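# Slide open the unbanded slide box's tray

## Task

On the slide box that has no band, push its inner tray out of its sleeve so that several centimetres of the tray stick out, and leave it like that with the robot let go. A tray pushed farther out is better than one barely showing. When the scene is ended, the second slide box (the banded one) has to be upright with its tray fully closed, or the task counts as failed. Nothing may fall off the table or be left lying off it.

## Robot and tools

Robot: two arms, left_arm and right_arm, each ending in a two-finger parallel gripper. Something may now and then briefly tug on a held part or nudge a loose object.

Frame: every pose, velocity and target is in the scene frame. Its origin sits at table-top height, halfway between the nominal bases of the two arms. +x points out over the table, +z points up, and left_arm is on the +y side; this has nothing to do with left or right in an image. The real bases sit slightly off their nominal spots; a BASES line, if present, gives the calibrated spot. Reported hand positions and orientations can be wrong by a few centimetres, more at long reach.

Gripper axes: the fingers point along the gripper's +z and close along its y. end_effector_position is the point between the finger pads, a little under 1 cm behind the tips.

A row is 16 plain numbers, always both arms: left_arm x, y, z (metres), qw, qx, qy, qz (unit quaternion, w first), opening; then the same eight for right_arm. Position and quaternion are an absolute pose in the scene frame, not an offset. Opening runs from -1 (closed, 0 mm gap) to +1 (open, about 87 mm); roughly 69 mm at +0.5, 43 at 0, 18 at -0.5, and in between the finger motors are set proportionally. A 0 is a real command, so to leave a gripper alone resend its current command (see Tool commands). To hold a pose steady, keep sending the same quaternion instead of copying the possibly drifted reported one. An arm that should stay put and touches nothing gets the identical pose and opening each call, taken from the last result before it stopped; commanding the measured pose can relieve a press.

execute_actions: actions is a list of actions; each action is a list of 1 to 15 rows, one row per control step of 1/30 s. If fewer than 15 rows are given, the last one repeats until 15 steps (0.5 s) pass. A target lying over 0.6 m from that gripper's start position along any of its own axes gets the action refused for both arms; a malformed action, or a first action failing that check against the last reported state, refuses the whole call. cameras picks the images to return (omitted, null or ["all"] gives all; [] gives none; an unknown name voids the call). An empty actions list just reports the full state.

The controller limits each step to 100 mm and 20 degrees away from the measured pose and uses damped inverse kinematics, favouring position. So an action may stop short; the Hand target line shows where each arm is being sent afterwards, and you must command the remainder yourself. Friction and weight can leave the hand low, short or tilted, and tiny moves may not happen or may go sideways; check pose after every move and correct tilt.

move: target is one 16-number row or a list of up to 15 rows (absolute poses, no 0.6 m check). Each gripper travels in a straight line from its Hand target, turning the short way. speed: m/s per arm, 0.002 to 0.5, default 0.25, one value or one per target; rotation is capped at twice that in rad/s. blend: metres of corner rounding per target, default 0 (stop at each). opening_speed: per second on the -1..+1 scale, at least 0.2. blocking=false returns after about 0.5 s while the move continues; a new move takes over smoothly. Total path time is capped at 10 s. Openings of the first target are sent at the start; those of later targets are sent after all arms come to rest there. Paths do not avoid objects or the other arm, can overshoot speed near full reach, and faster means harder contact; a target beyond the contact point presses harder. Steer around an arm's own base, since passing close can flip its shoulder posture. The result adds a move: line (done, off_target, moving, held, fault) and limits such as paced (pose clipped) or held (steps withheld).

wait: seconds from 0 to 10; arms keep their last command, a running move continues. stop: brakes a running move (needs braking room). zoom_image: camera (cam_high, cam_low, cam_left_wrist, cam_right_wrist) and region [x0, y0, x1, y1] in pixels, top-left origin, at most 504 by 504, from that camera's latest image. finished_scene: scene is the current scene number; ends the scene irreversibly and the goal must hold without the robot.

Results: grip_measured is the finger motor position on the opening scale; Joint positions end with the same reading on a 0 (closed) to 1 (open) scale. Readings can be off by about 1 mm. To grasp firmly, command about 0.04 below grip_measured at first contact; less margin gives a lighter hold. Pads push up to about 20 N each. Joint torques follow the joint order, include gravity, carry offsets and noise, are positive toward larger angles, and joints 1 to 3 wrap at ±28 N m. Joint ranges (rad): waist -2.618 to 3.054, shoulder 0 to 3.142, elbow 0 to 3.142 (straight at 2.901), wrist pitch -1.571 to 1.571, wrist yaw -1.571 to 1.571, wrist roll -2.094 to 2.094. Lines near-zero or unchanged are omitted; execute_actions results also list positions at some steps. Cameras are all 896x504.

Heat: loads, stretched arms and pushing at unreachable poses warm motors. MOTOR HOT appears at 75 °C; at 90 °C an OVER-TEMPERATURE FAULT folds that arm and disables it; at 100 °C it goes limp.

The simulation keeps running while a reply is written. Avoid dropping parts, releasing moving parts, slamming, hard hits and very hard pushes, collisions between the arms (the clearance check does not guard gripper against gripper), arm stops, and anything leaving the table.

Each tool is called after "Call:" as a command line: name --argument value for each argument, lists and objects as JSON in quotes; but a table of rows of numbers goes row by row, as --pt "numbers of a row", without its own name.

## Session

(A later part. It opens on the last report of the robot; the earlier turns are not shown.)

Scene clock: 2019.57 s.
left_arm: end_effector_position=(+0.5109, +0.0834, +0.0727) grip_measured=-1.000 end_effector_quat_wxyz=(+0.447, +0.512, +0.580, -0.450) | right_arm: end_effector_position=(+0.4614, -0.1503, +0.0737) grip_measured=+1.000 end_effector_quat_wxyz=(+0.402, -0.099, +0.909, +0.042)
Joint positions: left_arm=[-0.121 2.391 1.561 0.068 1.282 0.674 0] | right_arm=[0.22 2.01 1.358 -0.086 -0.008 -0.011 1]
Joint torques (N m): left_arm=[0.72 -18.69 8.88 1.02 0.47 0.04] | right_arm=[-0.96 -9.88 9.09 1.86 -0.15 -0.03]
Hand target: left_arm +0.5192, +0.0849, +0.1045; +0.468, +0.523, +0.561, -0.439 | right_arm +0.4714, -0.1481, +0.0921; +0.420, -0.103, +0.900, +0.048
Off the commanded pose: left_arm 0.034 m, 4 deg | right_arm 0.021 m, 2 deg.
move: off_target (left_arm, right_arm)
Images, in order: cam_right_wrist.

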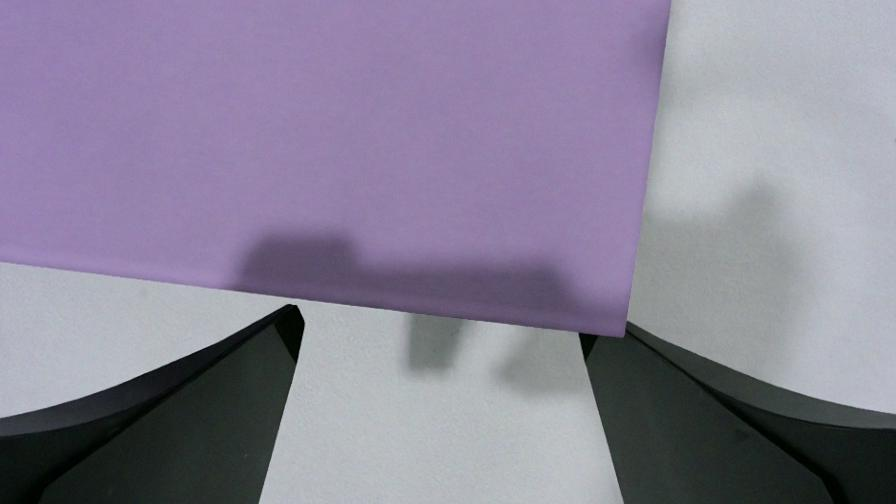

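Call:
move --target '[0.520,0.085,0.105,0.468,0.523,0.561,-0.439,-1,0.472,-0.134,0.092,0.4199,-0.1026,0.9005,0.0478,1]' --speed 0.03 --cameras '["cam_right_wrist","cam_low"]'

Call:
zoom_image --camera "cam_low" --region '[350, 220, 450, 320]'

Call:
zoom_image --camera "cam_right_wrist" --region '[520, 240, 680, 400]'

Scene clock: 2029.03 s.
left_arm: end_effector_position=(+0.5109, +0.0834, +0.0727) grip_measured=-1.000 end_effector_quat_wxyz=(+0.447, +0.512, +0.580, -0.450) | right_arm: end_effector_position=(+0.4611, -0.1417, +0.0767) grip_measured=+1.000 end_effector_quat_wxyz=(+0.403, -0.103, +0.908, +0.044)
Joint positions: left_arm=[-0.121 2.391 1.561 0.068 1.282 0.674 0] | right_arm=[0.238 2.01 1.37 -0.096 0 -0.005 1]
Joint torques (N m): left_arm=[0.72 -18.84 9.05 1.01 0.5 0.01] | right_arm=[0.17 -9.07 9.31 1.9 0 0.11]
Hand target: left_arm +0.5192, +0.0849, +0.1045; +0.468, +0.523, +0.561, -0.439 | right_arm +0.4712, -0.1342, +0.0922; +0.420, -0.103, +0.900, +0.048
Off the commanded pose: left_arm 0.034 m, 4 deg | right_arm 0.020 m, 2 deg.
move: off_target (left_arm, right_arm)
Images, in order: cam_low, cam_right_wrist.

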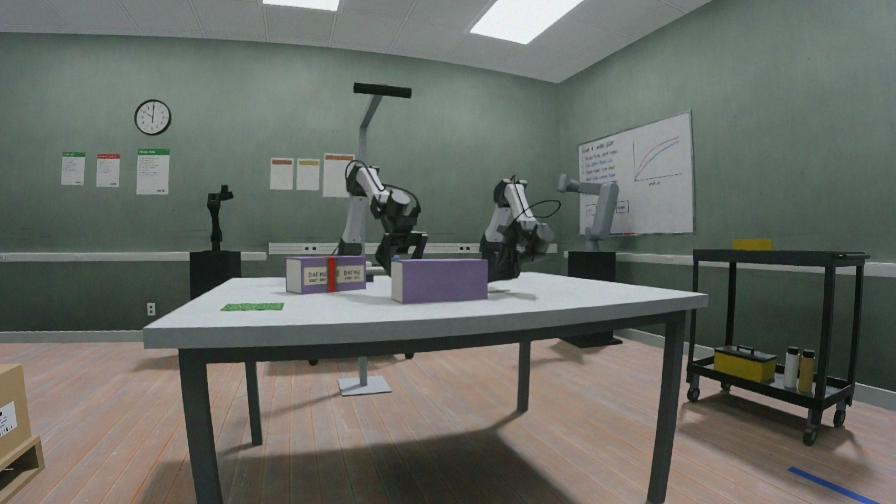

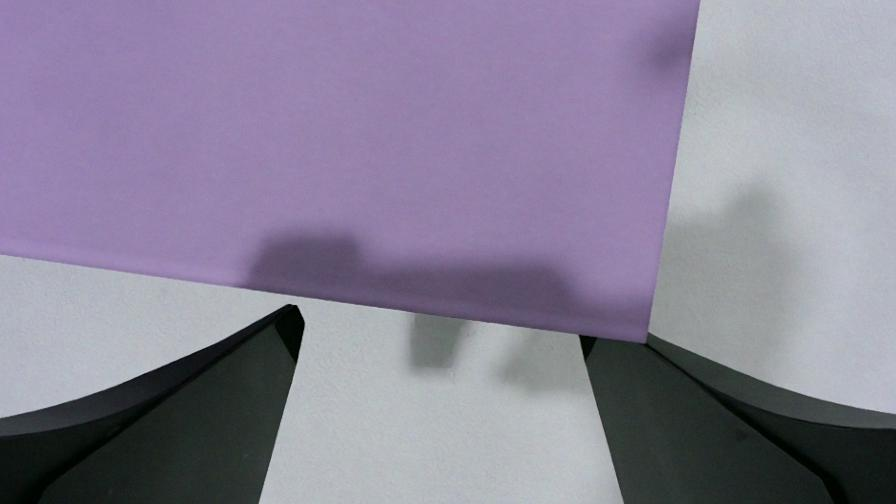

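Scaled by 5.040 from the camera's 896x504 image, which has a finer 1280x720 frame.

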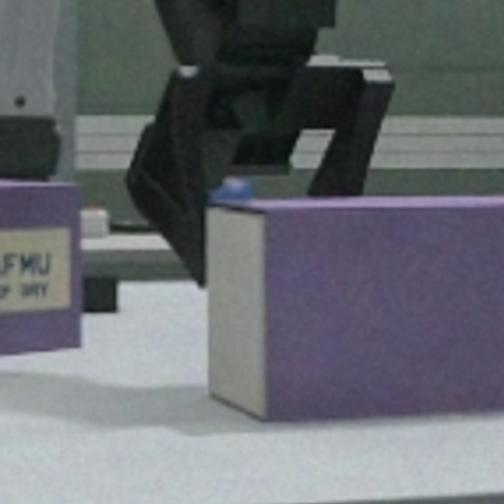

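Scaled by 3.150 from the camera's 896x504 image, which has a finer 1280x720 frame.

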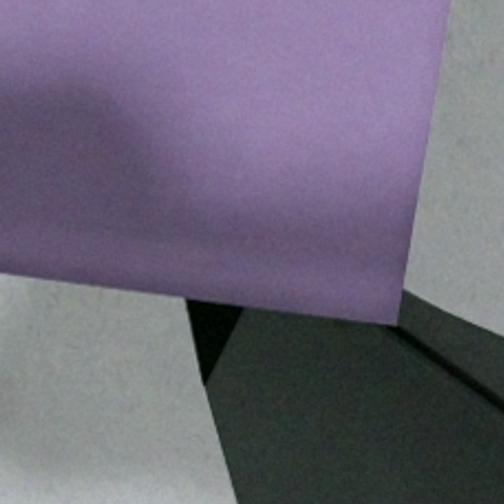

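Call:
move --pt "0.520 0.085 0.105 0.468 0.523 0.561 -0.439 -1 0.472 -0.146 0.092 0.4199 -0.1026 0.9005 0.0478 1" --pt "0.520 0.085 0.105 0.468 0.523 0.561 -0.439 -1 0.467 -0.146 0.090 0.4199 -0.1026 0.9005 0.0478 1" --speed 0.04 --cameras '["cam_right_wrist"]'

Scene clock: 2042.50 s.
left_arm: end_effector_position=(+0.5109, +0.0834, +0.0727) grip_measured=-1.000 end_effector_quat_wxyz=(+0.447, +0.512, +0.580, -0.450) | right_arm: end_effector_position=(+0.4623, -0.1467, +0.0769) grip_measured=+1.000 end_effector_quat_wxyz=(+0.403, -0.100, +0.909, +0.042)
Joint positions: left_arm=[-0.121 2.391 1.561 0.068 1.282 0.674 0] | right_arm=[0.228 2.01 1.371 -0.096 -0.002 -0.008 1]
Joint torques (N m): left_arm=[0.84 -18.85 8.79 1.02 0.58 0.05] | right_arm=[-1.06 -10.77 6.12 2.14 -0.15 -0.03]
Hand target: left_arm +0.5192, +0.0849, +0.1045; +0.468, +0.523, +0.561, -0.439 | right_arm +0.4669, -0.1461, +0.0901; +0.420, -0.103, +0.901, +0.048
Off the commanded pose: left_arm 0.034 m, 4 deg | right_arm 0.014 m, 2 deg.
move: off_target (left_arm, right_arm)
Images, in order: cam_right_wrist.

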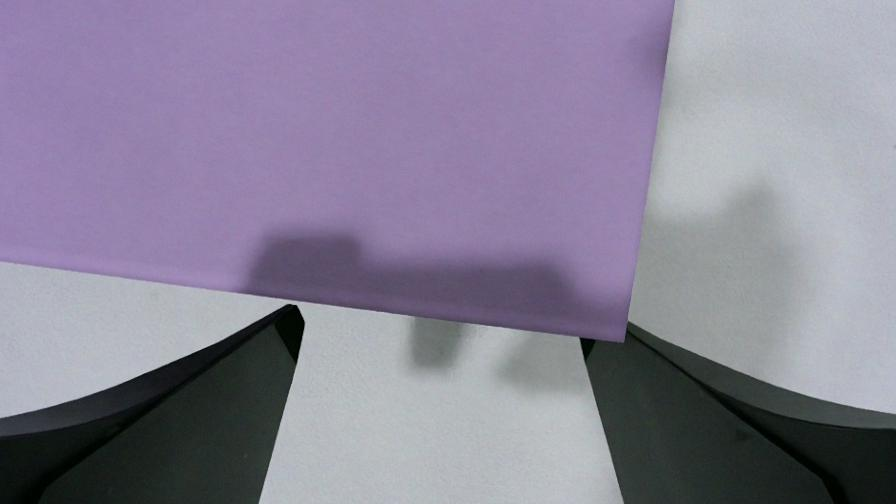

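Call:
move --pt "0.520 0.085 0.105 0.468 0.523 0.561 -0.439 -1 0.4625 -0.146 0.088 0.4199 -0.1026 0.9005 0.0478 1" --speed 0.04 --cameras '[]'

Scene clock: 2050.40 s.
left_arm: end_effector_position=(+0.5109, +0.0834, +0.0727) grip_measured=-1.000 end_effector_quat_wxyz=(+0.447, +0.512, +0.580, -0.450) | right_arm: end_effector_position=(+0.4601, -0.1472, +0.0732) grip_measured=+1.000 end_effector_quat_wxyz=(+0.401, -0.100, +0.910, +0.042)
Joint positions: left_arm=[-0.121 2.391 1.561 0.068 1.282 0.674 0] | right_arm=[0.228 2.01 1.358 -0.089 -0.002 -0.008 1]
Joint torques (N m): left_arm=[0.62 -18.81 9.06 0.96 0.52 0.03] | right_arm=[-0.87 -11.71 4.97 2.21 -0.14 -0.01]
Hand target: left_arm +0.5192, +0.0849, +0.1045; +0.468, +0.523, +0.561, -0.439 | right_arm +0.4625, -0.1460, +0.0879; +0.420, -0.103, +0.901, +0.048
Off the commanded pose: left_arm 0.034 m, 4 deg | right_arm 0.015 m, 3 deg.
move: off_target (left_arm, right_arm)

Call:
move --pt "0.520 0.085 0.105 0.468 0.523 0.561 -0.439 -1 0.4625 -0.130 0.088 0.4199 -0.1026 0.9005 0.0478 1" --speed 0.03 --cameras '["cam_right_wrist","cam_low"]'

Call:
zoom_image --camera "cam_low" --region '[350, 220, 450, 320]'

Call:
zoom_image --camera "cam_right_wrist" --region '[520, 240, 680, 400]'

Scene clock: 2060.40 s.
left_arm: end_effector_position=(+0.5109, +0.0834, +0.0727) grip_measured=-1.000 end_effector_quat_wxyz=(+0.447, +0.512, +0.580, -0.450) | right_arm: end_effector_position=(+0.4579, -0.1366, +0.0734) grip_measured=+1.000 end_effector_quat_wxyz=(+0.401, -0.103, +0.909, +0.043)
Joint positions: left_arm=[-0.121 2.391 1.561 0.068 1.282 0.674 0] | right_arm=[0.253 2.01 1.358 -0.087 0.013 0.004 1]
Joint torques (N m): left_arm=[0.54 -18.89 8.73 0.95 0.5 0.08] | right_arm=[0.16 -10.77 6.39 2.13 -0.02 0.14]
Hand target: left_arm +0.5192, +0.0849, +0.1045; +0.468, +0.523, +0.561, -0.439 | right_arm +0.4623, -0.1301, +0.0880; +0.420, -0.103, +0.901, +0.048
Off the commanded pose: left_arm 0.034 m, 4 deg | right_arm 0.017 m, 2 deg.
move: off_target (left_arm, right_arm)
Images, in order: cam_low, cam_right_wrist.

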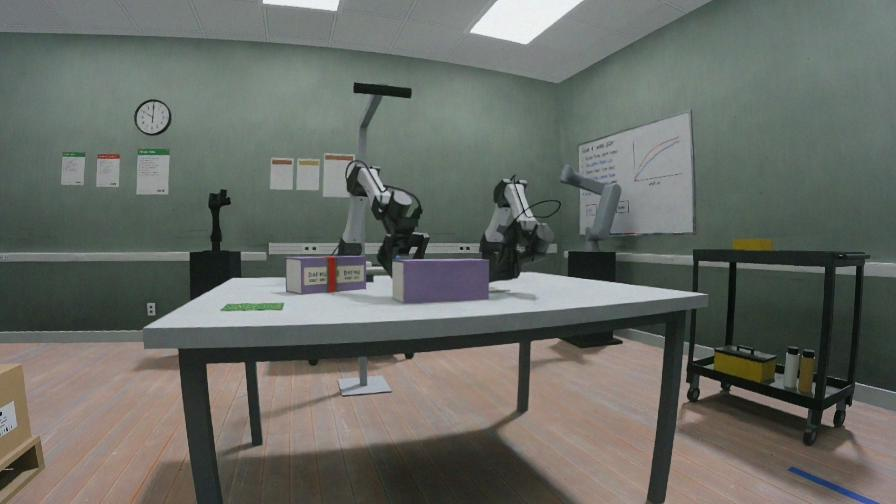

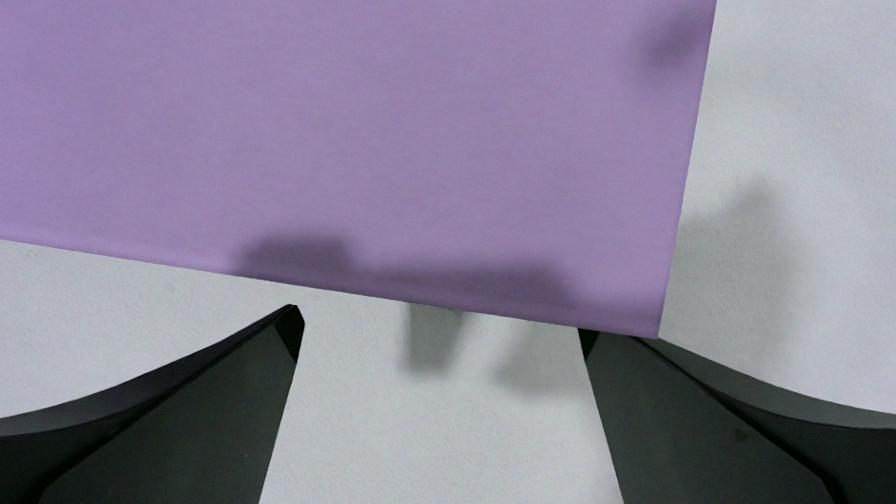

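Scaled by 5.040 from the camera's 896x504 image, which has a finer 1280x720 frame.

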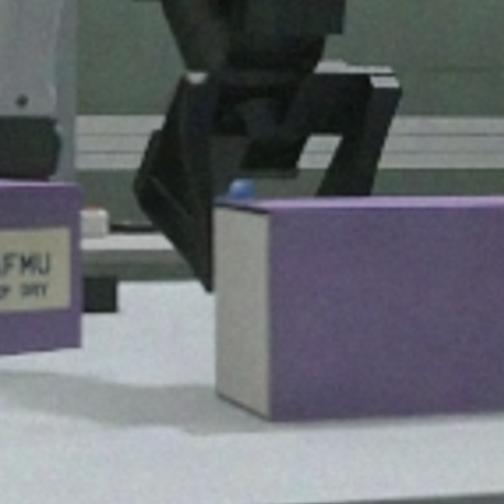

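Scaled by 3.150 from the camera's 896x504 image, which has a finer 1280x720 frame.

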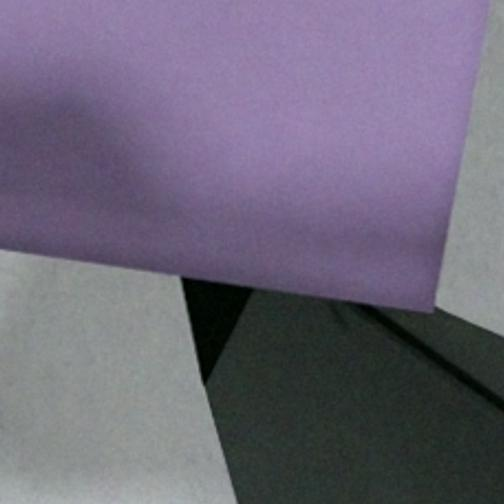

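Call:
wait --seconds 0.1 --cameras '["cam_left_wrist"]'

Call:
zoom_image --camera "cam_left_wrist" --region '[380, 0, 680, 300]'

Scene clock: 2071.40 s.
left_arm: end_effector_position=(+0.5109, +0.0834, +0.0727) grip_measured=-1.000 end_effector_quat_wxyz=(+0.447, +0.512, +0.580, -0.450) | right_arm: end_effector_position=(+0.4579, -0.1366, +0.0734) grip_measured=+1.000 end_effector_quat_wxyz=(+0.401, -0.103, +0.909, +0.043)
Joint positions: left_arm=[-0.121 2.391 1.561 0.068 1.282 0.674 0] | right_arm=[0.253 2.01 1.358 -0.087 0.013 0.005 1]
Joint torques (N m): left_arm=[0.92 -18.95 9.06 1 0.47 0.02] | right_arm=[0.16 -10.77 6.38 2.14 -0.01 0.13]
Hand target: left_arm +0.5192, +0.0849, +0.1045; +0.468, +0.523, +0.561, -0.439 | right_arm +0.4623, -0.1301, +0.0880; +0.420, -0.102, +0.901, +0.048
Tool commands: left_gripper/opening=-1.0 right_gripper/opening=+1.0
Off the commanded pose: left_arm 0.034 m, 4 deg | right_arm 0.017 m, 2 deg.
wait: 0.10 s; at rest from the start
Images, in order: cam_left_wrist.

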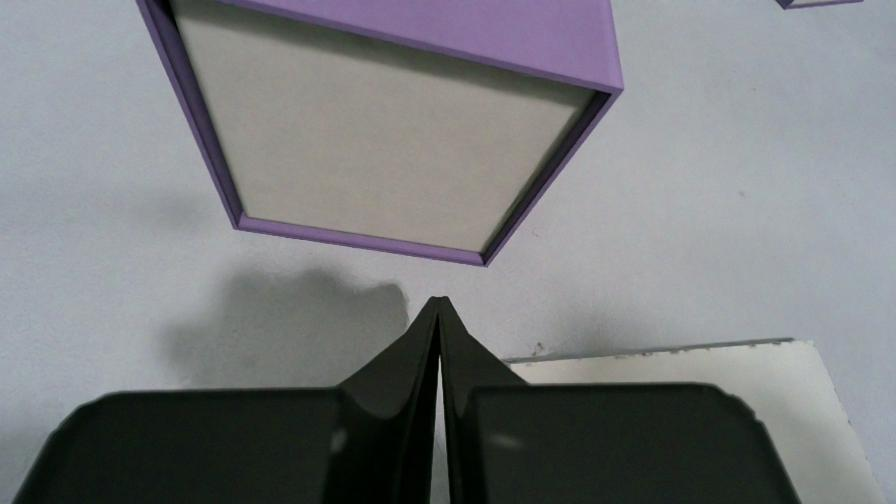

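Scaled by 1.680 from the camera's 896x504 image, which has a finer 1280x720 frame.

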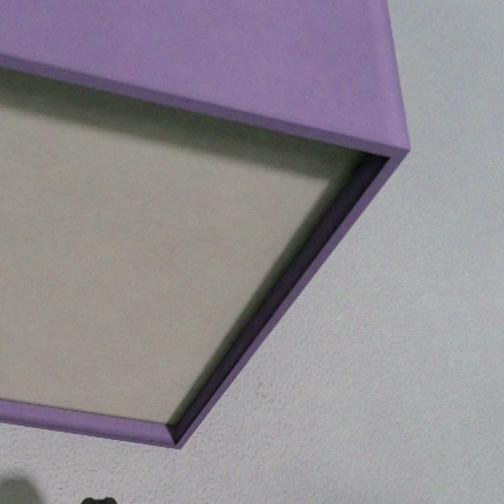

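Call:
move --pt "0.520 0.083 0.116 0.468 0.523 0.561 -0.439 -1 0.4625 -0.130 0.088 0.4199 -0.1026 0.9005 0.0478 1" --pt "0.516 0.062 0.112 0.468 0.523 0.561 -0.439 -1 0.4625 -0.129 0.088 0.4199 -0.1026 0.9005 0.0478 1" --speed 0.05 --cameras '["cam_left_wrist"]'

Scene clock: 2090.87 s.
left_arm: end_effector_position=(+0.5117, +0.0639, +0.0887) grip_measured=-1.000 end_effector_quat_wxyz=(+0.452, +0.516, +0.572, -0.450) | right_arm: end_effector_position=(+0.4579, -0.1364, +0.0734) grip_measured=+1.000 end_effector_quat_wxyz=(+0.402, -0.103, +0.909, +0.042)
Joint positions: left_arm=[-0.16 2.369 1.561 0.147 1.262 0.588 0] | right_arm=[0.254 2.01 1.358 -0.087 0.016 0.006 1]
Joint torques (N m): left_arm=[-0.18 -18.3 7.32 1.27 0.36 -0.05] | right_arm=[0.24 -10.7 6.48 2.13 -0.03 0.14]
Hand target: left_arm +0.5156, +0.0621, +0.1118; +0.468, +0.523, +0.561, -0.439 | right_arm +0.4622, -0.1290, +0.0880; +0.420, -0.103, +0.901, +0.048
Off the commanded pose: left_arm 0.024 m, 3 deg | right_arm 0.017 m, 2 deg.
move: off_target (left_arm, right_arm)
Images, in order: cam_left_wrist.

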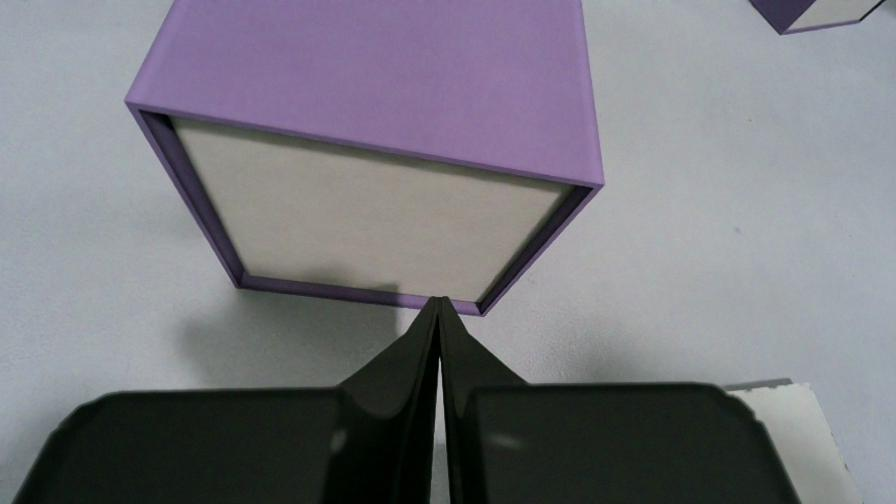

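Call:
move --pt "0.5145 0.048 0.112 0.468 0.523 0.561 -0.439 -1 0.464 -0.122 0.089 0.4199 -0.1026 0.9005 0.0478 1" --pt "0.511 0.013 0.112 0.468 0.523 0.561 -0.439 -1 0.466 -0.093 0.091 0.4199 -0.1026 0.9005 0.0478 1" --speed 0.04 --blend 0.01

Call:
zoom_image --camera "cam_low" --region '[350, 220, 450, 320]'

Call:
zoom_image --camera "cam_high" --region '[310, 190, 470, 310]'

Scene clock: 2114.33 s.
left_arm: end_effector_position=(+0.5092, +0.0190, +0.0972) grip_measured=-1.000 end_effector_quat_wxyz=(+0.456, +0.516, +0.573, -0.444) | right_arm: end_effector_position=(+0.4567, -0.0963, +0.0795) grip_measured=+1.000 end_effector_quat_wxyz=(+0.408, -0.108, +0.905, +0.050)
Joint positions: left_arm=[-0.253 2.369 1.561 0.295 1.172 0.44 0] | right_arm=[0.34 2.029 1.402 -0.098 0.063 0.058 1]
Joint torques (N m): left_arm=[-0.8 -16.25 7.61 1.51 0.31 -0.04] | right_arm=[-0.29 -8.91 9.25 1.85 0.14 0.11]
Hand target: left_arm +0.5108, +0.0132, +0.1120; +0.468, +0.523, +0.561, -0.439 | right_arm +0.4655, -0.0931, +0.0911; +0.420, -0.103, +0.900, +0.048
Off the commanded pose: left_arm 0.016 m, 2 deg | right_arm 0.015 m, 2 deg.
move: off_target (left_arm, right_arm); blend cut to 0.007 m at target 1

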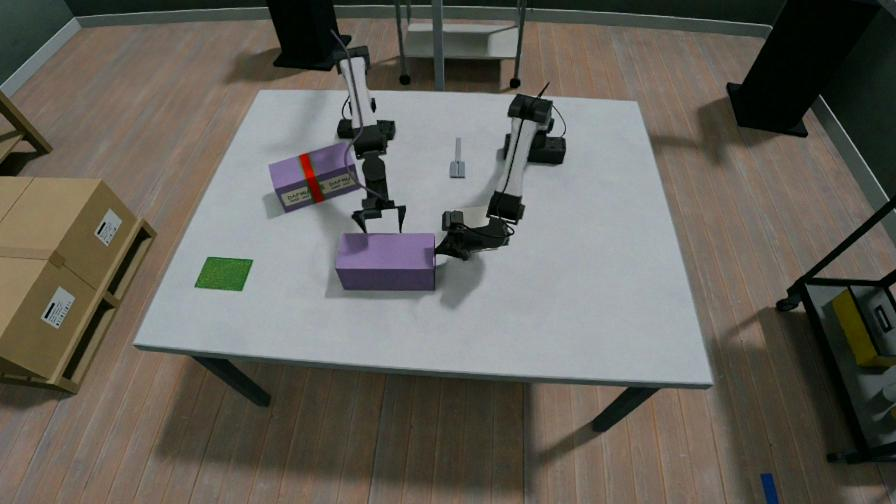

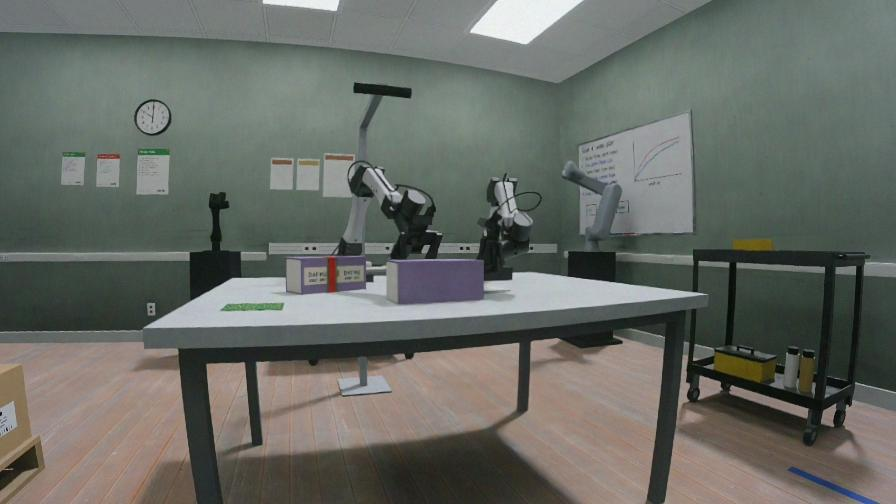

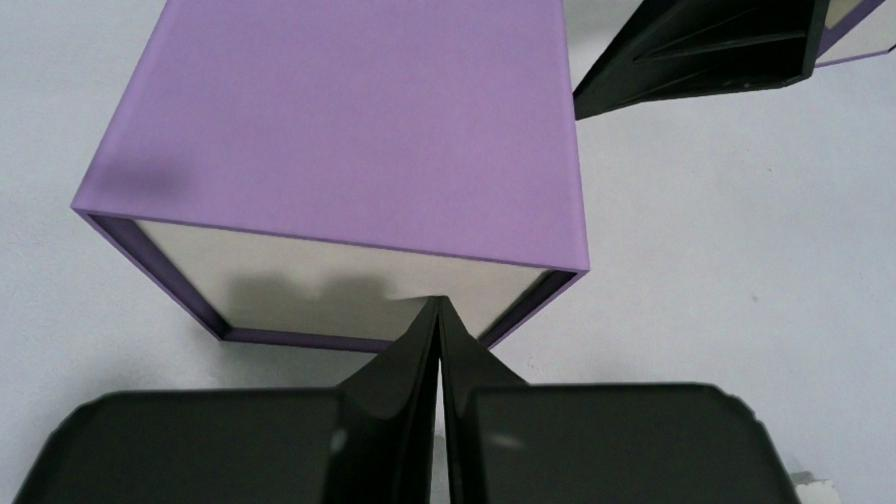

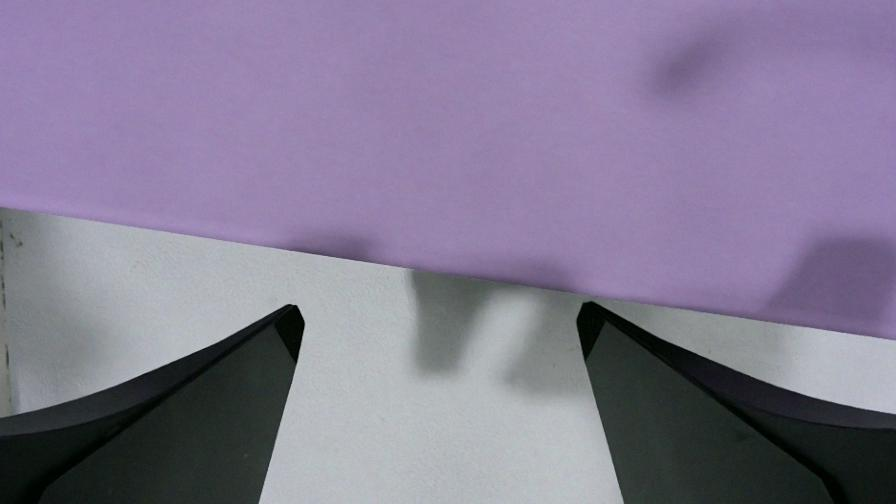

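Scaled by 5.040 from the camera's 896x504 image, which has a finer 1280x720 frame.

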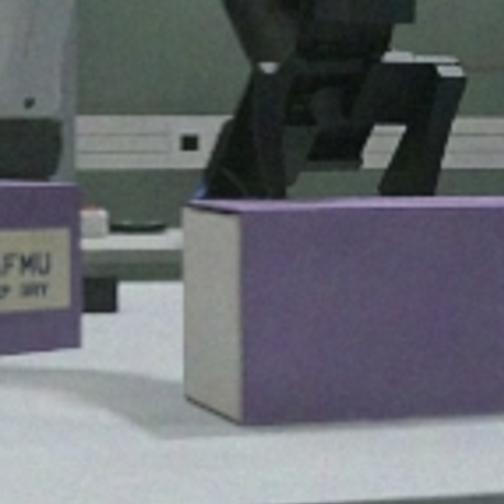

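Scaled by 3.150 from the camera's 896x504 image, which has a finer 1280x720 frame.

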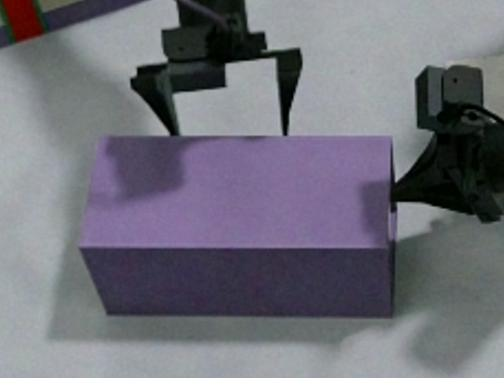

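Call:
move --pt "0.514 0.05 0.112 0.468 0.523 0.561 -0.439 -1 0.445 -0.10 0.09 0.4199 -0.1026 0.9005 0.0478 1" --pt "0.515 0.065 0.112 0.468 0.523 0.561 -0.439 -1 0.42 -0.15 0.22 0.2588 -0.0676 0.9635 0.0181 1" --pt "0.515 0.065 0.112 0.468 0.523 0.561 -0.439 -1 0.47 -0.17 0.20 0.0436 -0.0698 0.9965 0.003 1" --speed 0.12

Call:
zoom_image --camera "cam_high" --region '[300, 140, 480, 310]'

Scene clock: 2176.27 s.
left_arm: end_effector_position=(+0.5142, +0.0621, +0.0887) grip_measured=-1.000 end_effector_quat_wxyz=(+0.456, +0.517, +0.573, -0.443) | right_arm: end_effector_position=(+0.4605, -0.1709, +0.1908) grip_measured=+1.000 end_effector_quat_wxyz=(+0.230, -0.066, +0.971, +0.014)
Joint positions: left_arm=[-0.164 2.369 1.561 0.163 1.247 0.582 0] | right_arm=[0.186 2.492 2.832 -1.448 0.018 0.031 1]
Joint torques (N m): left_arm=[0.75 -18.44 6.69 1.06 0.46 0.07] | right_arm=[-1.11 -10.81 7.73 1.63 -0.15 -0.06]
Hand target: left_arm +0.5151, +0.0648, +0.1115; +0.468, +0.523, +0.561, -0.439 | right_arm +0.4688, -0.1701, +0.1998; +0.253, -0.068, +0.965, +0.022
Off the commanded pose: left_arm 0.023 m, 2 deg | right_arm 0.013 m, 22 deg; orientation clipped.
elbow stopped short (right arm): the move would have taken joint 3 (elbow) straighter than the controller allows.
move: off_target (left_arm, right_arm); limits=paced

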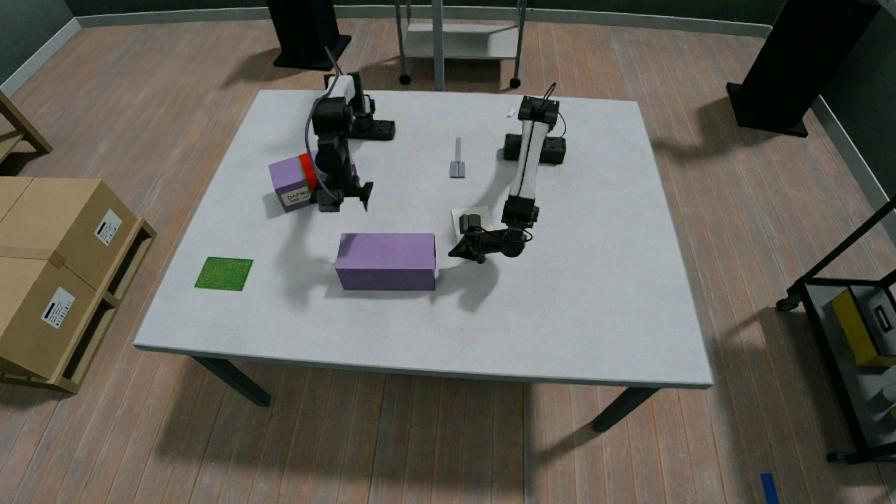

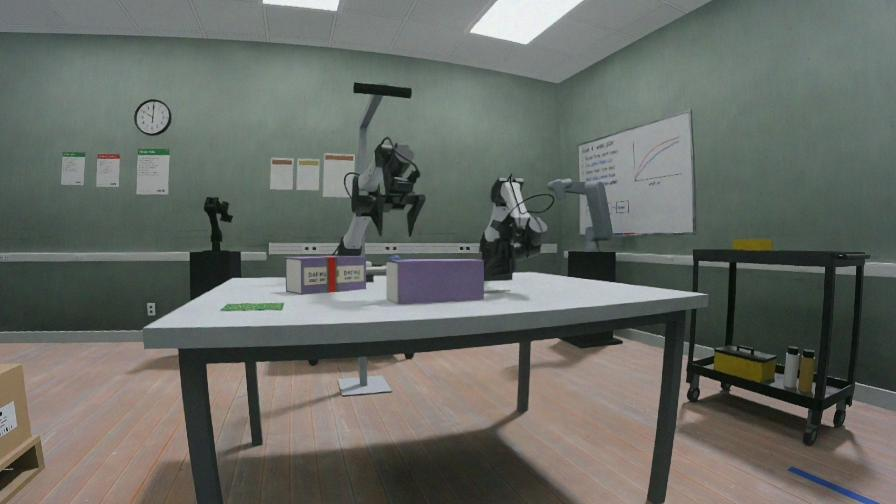

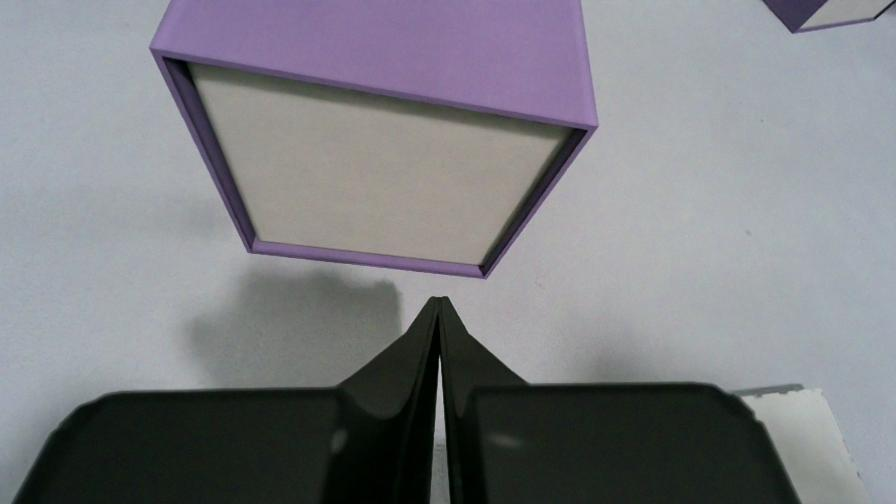

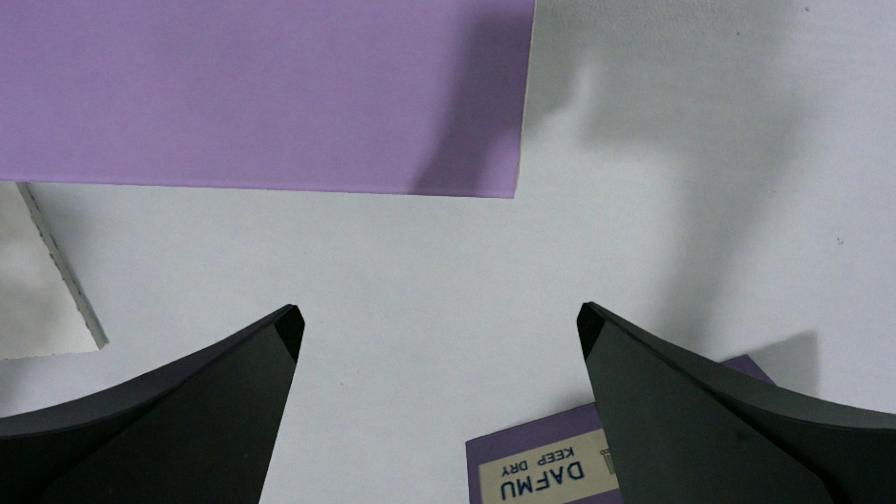

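Scaled by 2.800 from the camera's 896x504 image, which has a finer 1280x720 frame.

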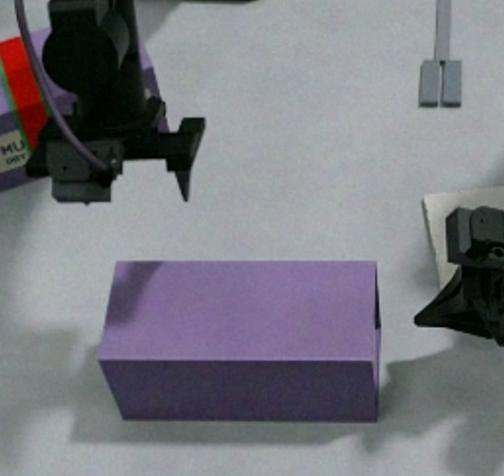

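Call:
move --pt "0.515 0.065 0.112 0.468 0.523 0.561 -0.439 -1 0.49 -0.168 0.18 0.2147 -0.0454 0.9749 0.0368 1" --pt "0.515 0.065 0.112 0.468 0.523 0.561 -0.439 -1 0.500 -0.165 0.150 0.2147 -0.0454 0.9749 0.0368 1" --speed 0.1

Call:
zoom_image --camera "cam_low" --region '[360, 190, 480, 310]'

Call:
zoom_image --camera "cam_high" --region '[310, 190, 470, 310]'

Scene clock: 2228.43 s.
left_arm: end_effector_position=(+0.5141, +0.0621, +0.0887) grip_measured=-1.000 end_effector_quat_wxyz=(+0.456, +0.517, +0.573, -0.443) | right_arm: end_effector_position=(+0.4901, -0.1677, +0.1365) grip_measured=+1.000 end_effector_quat_wxyz=(+0.221, -0.048, +0.974, +0.030)
Joint positions: left_arm=[-0.164 2.369 1.561 0.162 1.247 0.583 0] | right_arm=[0.171 2.614 2.832 -1.34 -0.013 0.059 1]
Joint torques (N m): left_arm=[0.81 -18.78 6.61 1.12 0.46 0.07] | right_arm=[-0.91 -12.31 8.03 1.6 -0.17 0.13]
Hand target: left_arm +0.5150, +0.0648, +0.1114; +0.468, +0.523, +0.561, -0.439 | right_arm +0.4986, -0.1652, +0.1500; +0.247, -0.045, +0.967, +0.040
Off the commanded pose: left_arm 0.023 m, 2 deg | right_arm 0.017 m, 1 deg.
elbow stopped short (right arm): the move would have taken joint 3 (elbow) straighter than the controller allows.
move: off_target (left_arm, right_arm)

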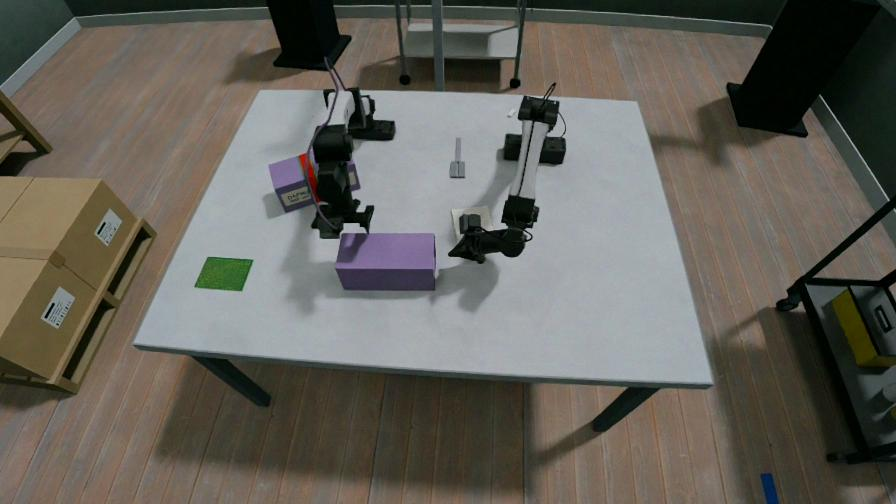

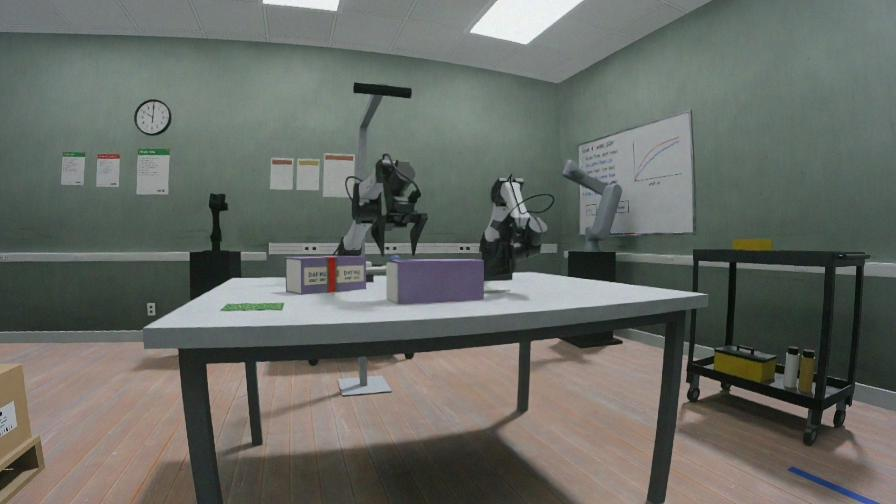

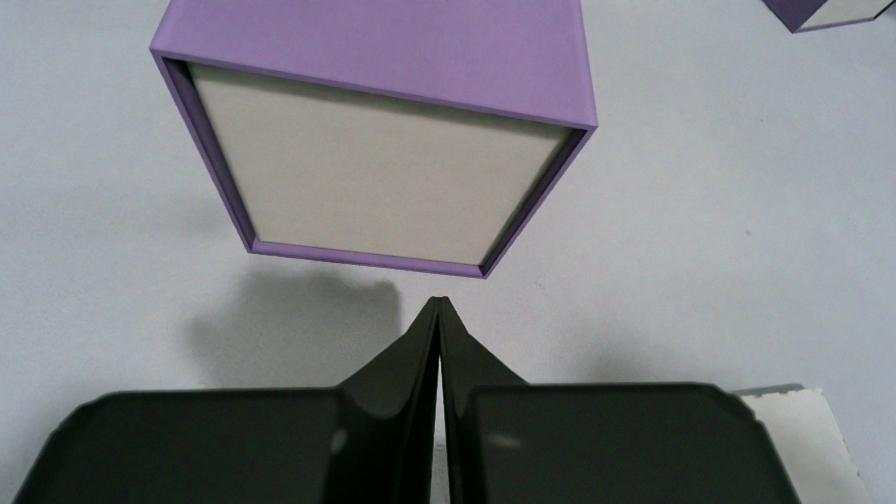

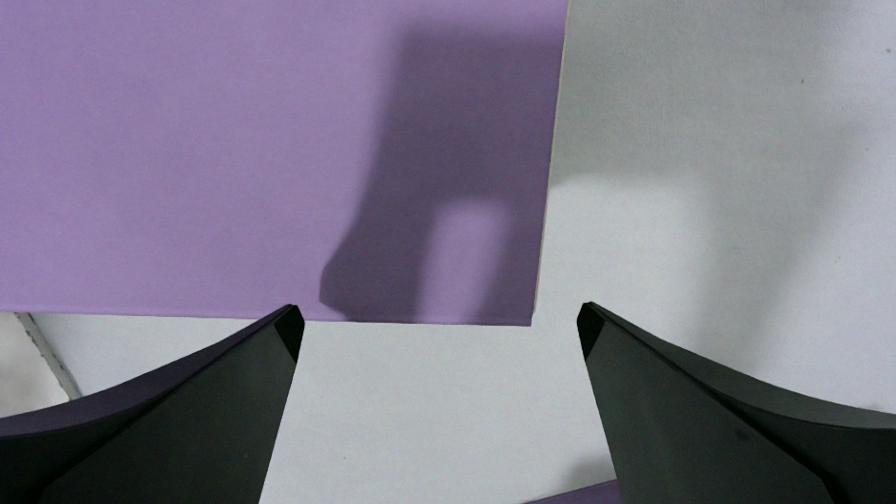

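Scaled by 4.200 from the camera's 896x504 image, which has a finer 1280x720 frame.

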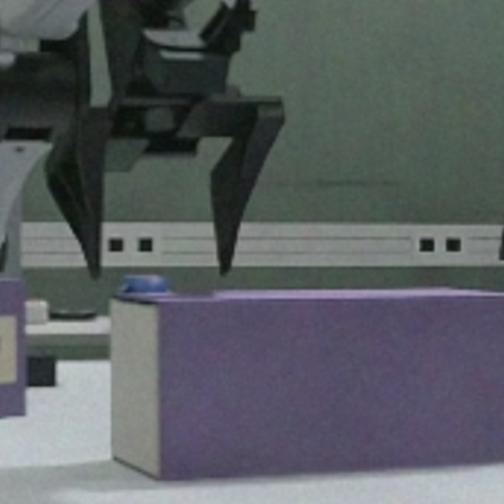

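Scaled by 3.150 from the camera's 896x504 image, which has a finer 1280x720 frame.

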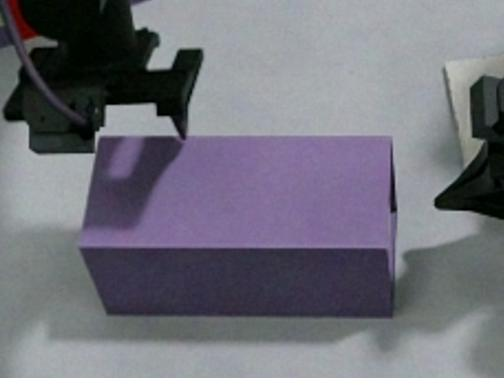

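Call:
move --pt "0.515 0.065 0.112 0.468 0.523 0.561 -0.439 -1 0.508 -0.158 0.146 0.2557 -0.0381 0.9641 0.0598 1" --speed 0.06 --cameras '["cam_right_wrist","cam_low","cam_high"]'

Call:
zoom_image --camera "cam_low" --region '[360, 190, 480, 310]'

Call:
zoom_image --camera "cam_high" --region '[310, 190, 470, 310]'

Scene clock: 2251.87 s.
left_arm: end_effector_position=(+0.5142, +0.0621, +0.0887) grip_measured=-1.000 end_effector_quat_wxyz=(+0.456, +0.517, +0.573, -0.443) | right_arm: end_effector_position=(+0.4999, -0.1596, +0.1403) grip_measured=+1.000 end_effector_quat_wxyz=(+0.241, -0.042, +0.968, +0.051)
Joint positions: left_arm=[-0.164 2.369 1.561 0.162 1.247 0.583 0] | right_arm=[0.171 2.614 2.832 -1.294 -0.046 0.08 1]
Joint torques (N m): left_arm=[0.95 -18.81 6.52 1.11 0.41 0.06] | right_arm=[-1.06 -11.43 7.34 1.65 -0.16 0.13]
Heat: left arm: 66 °C; right arm: 59 °C.
Hand target: left_arm +0.5151, +0.0648, +0.1114; +0.468, +0.523, +0.561, -0.439 | right_arm +0.5075, -0.1581, +0.1461; +0.258, -0.038, +0.964, +0.060
Off the commanded pose: left_arm 0.023 m, 2 deg | right_arm 0.010 m, 2 deg.
move: off_target (left_arm)
Images, in order: cam_high, cam_low, cam_right_wrist.

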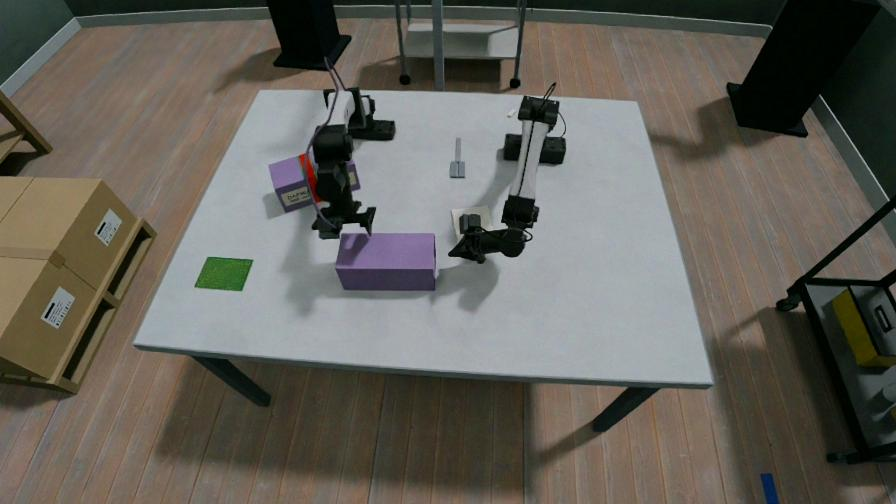

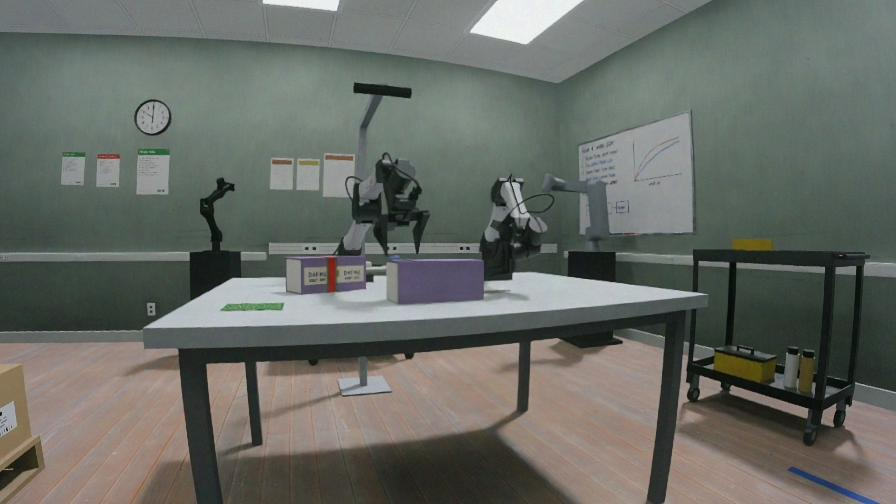

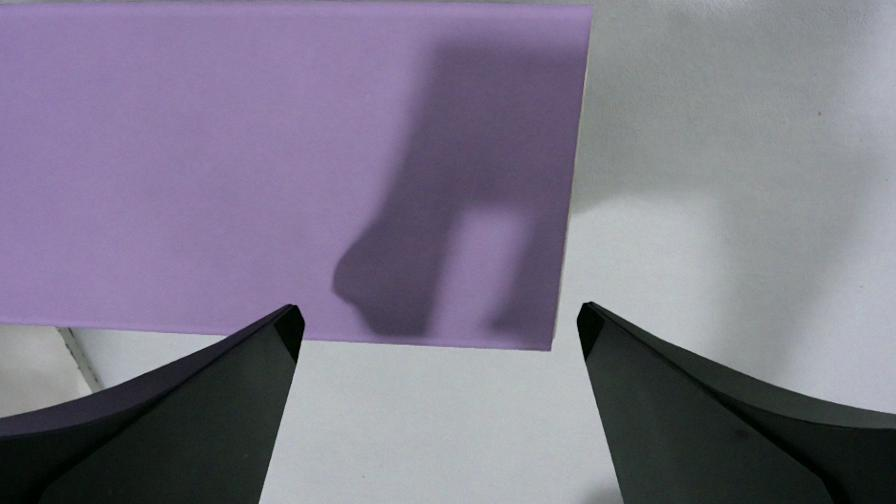

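Scaled by 4.200 from the camera's 896x504 image, which has a finer 1280x720 frame.

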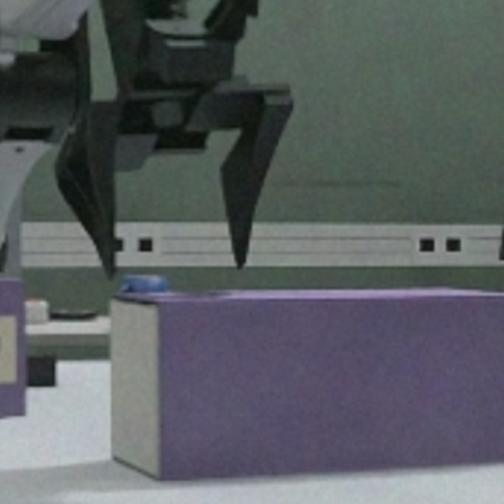

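Scaled by 3.150 from the camera's 896x504 image, which has a finer 1280x720 frame.

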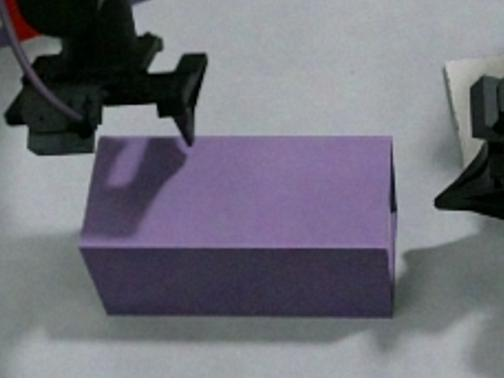

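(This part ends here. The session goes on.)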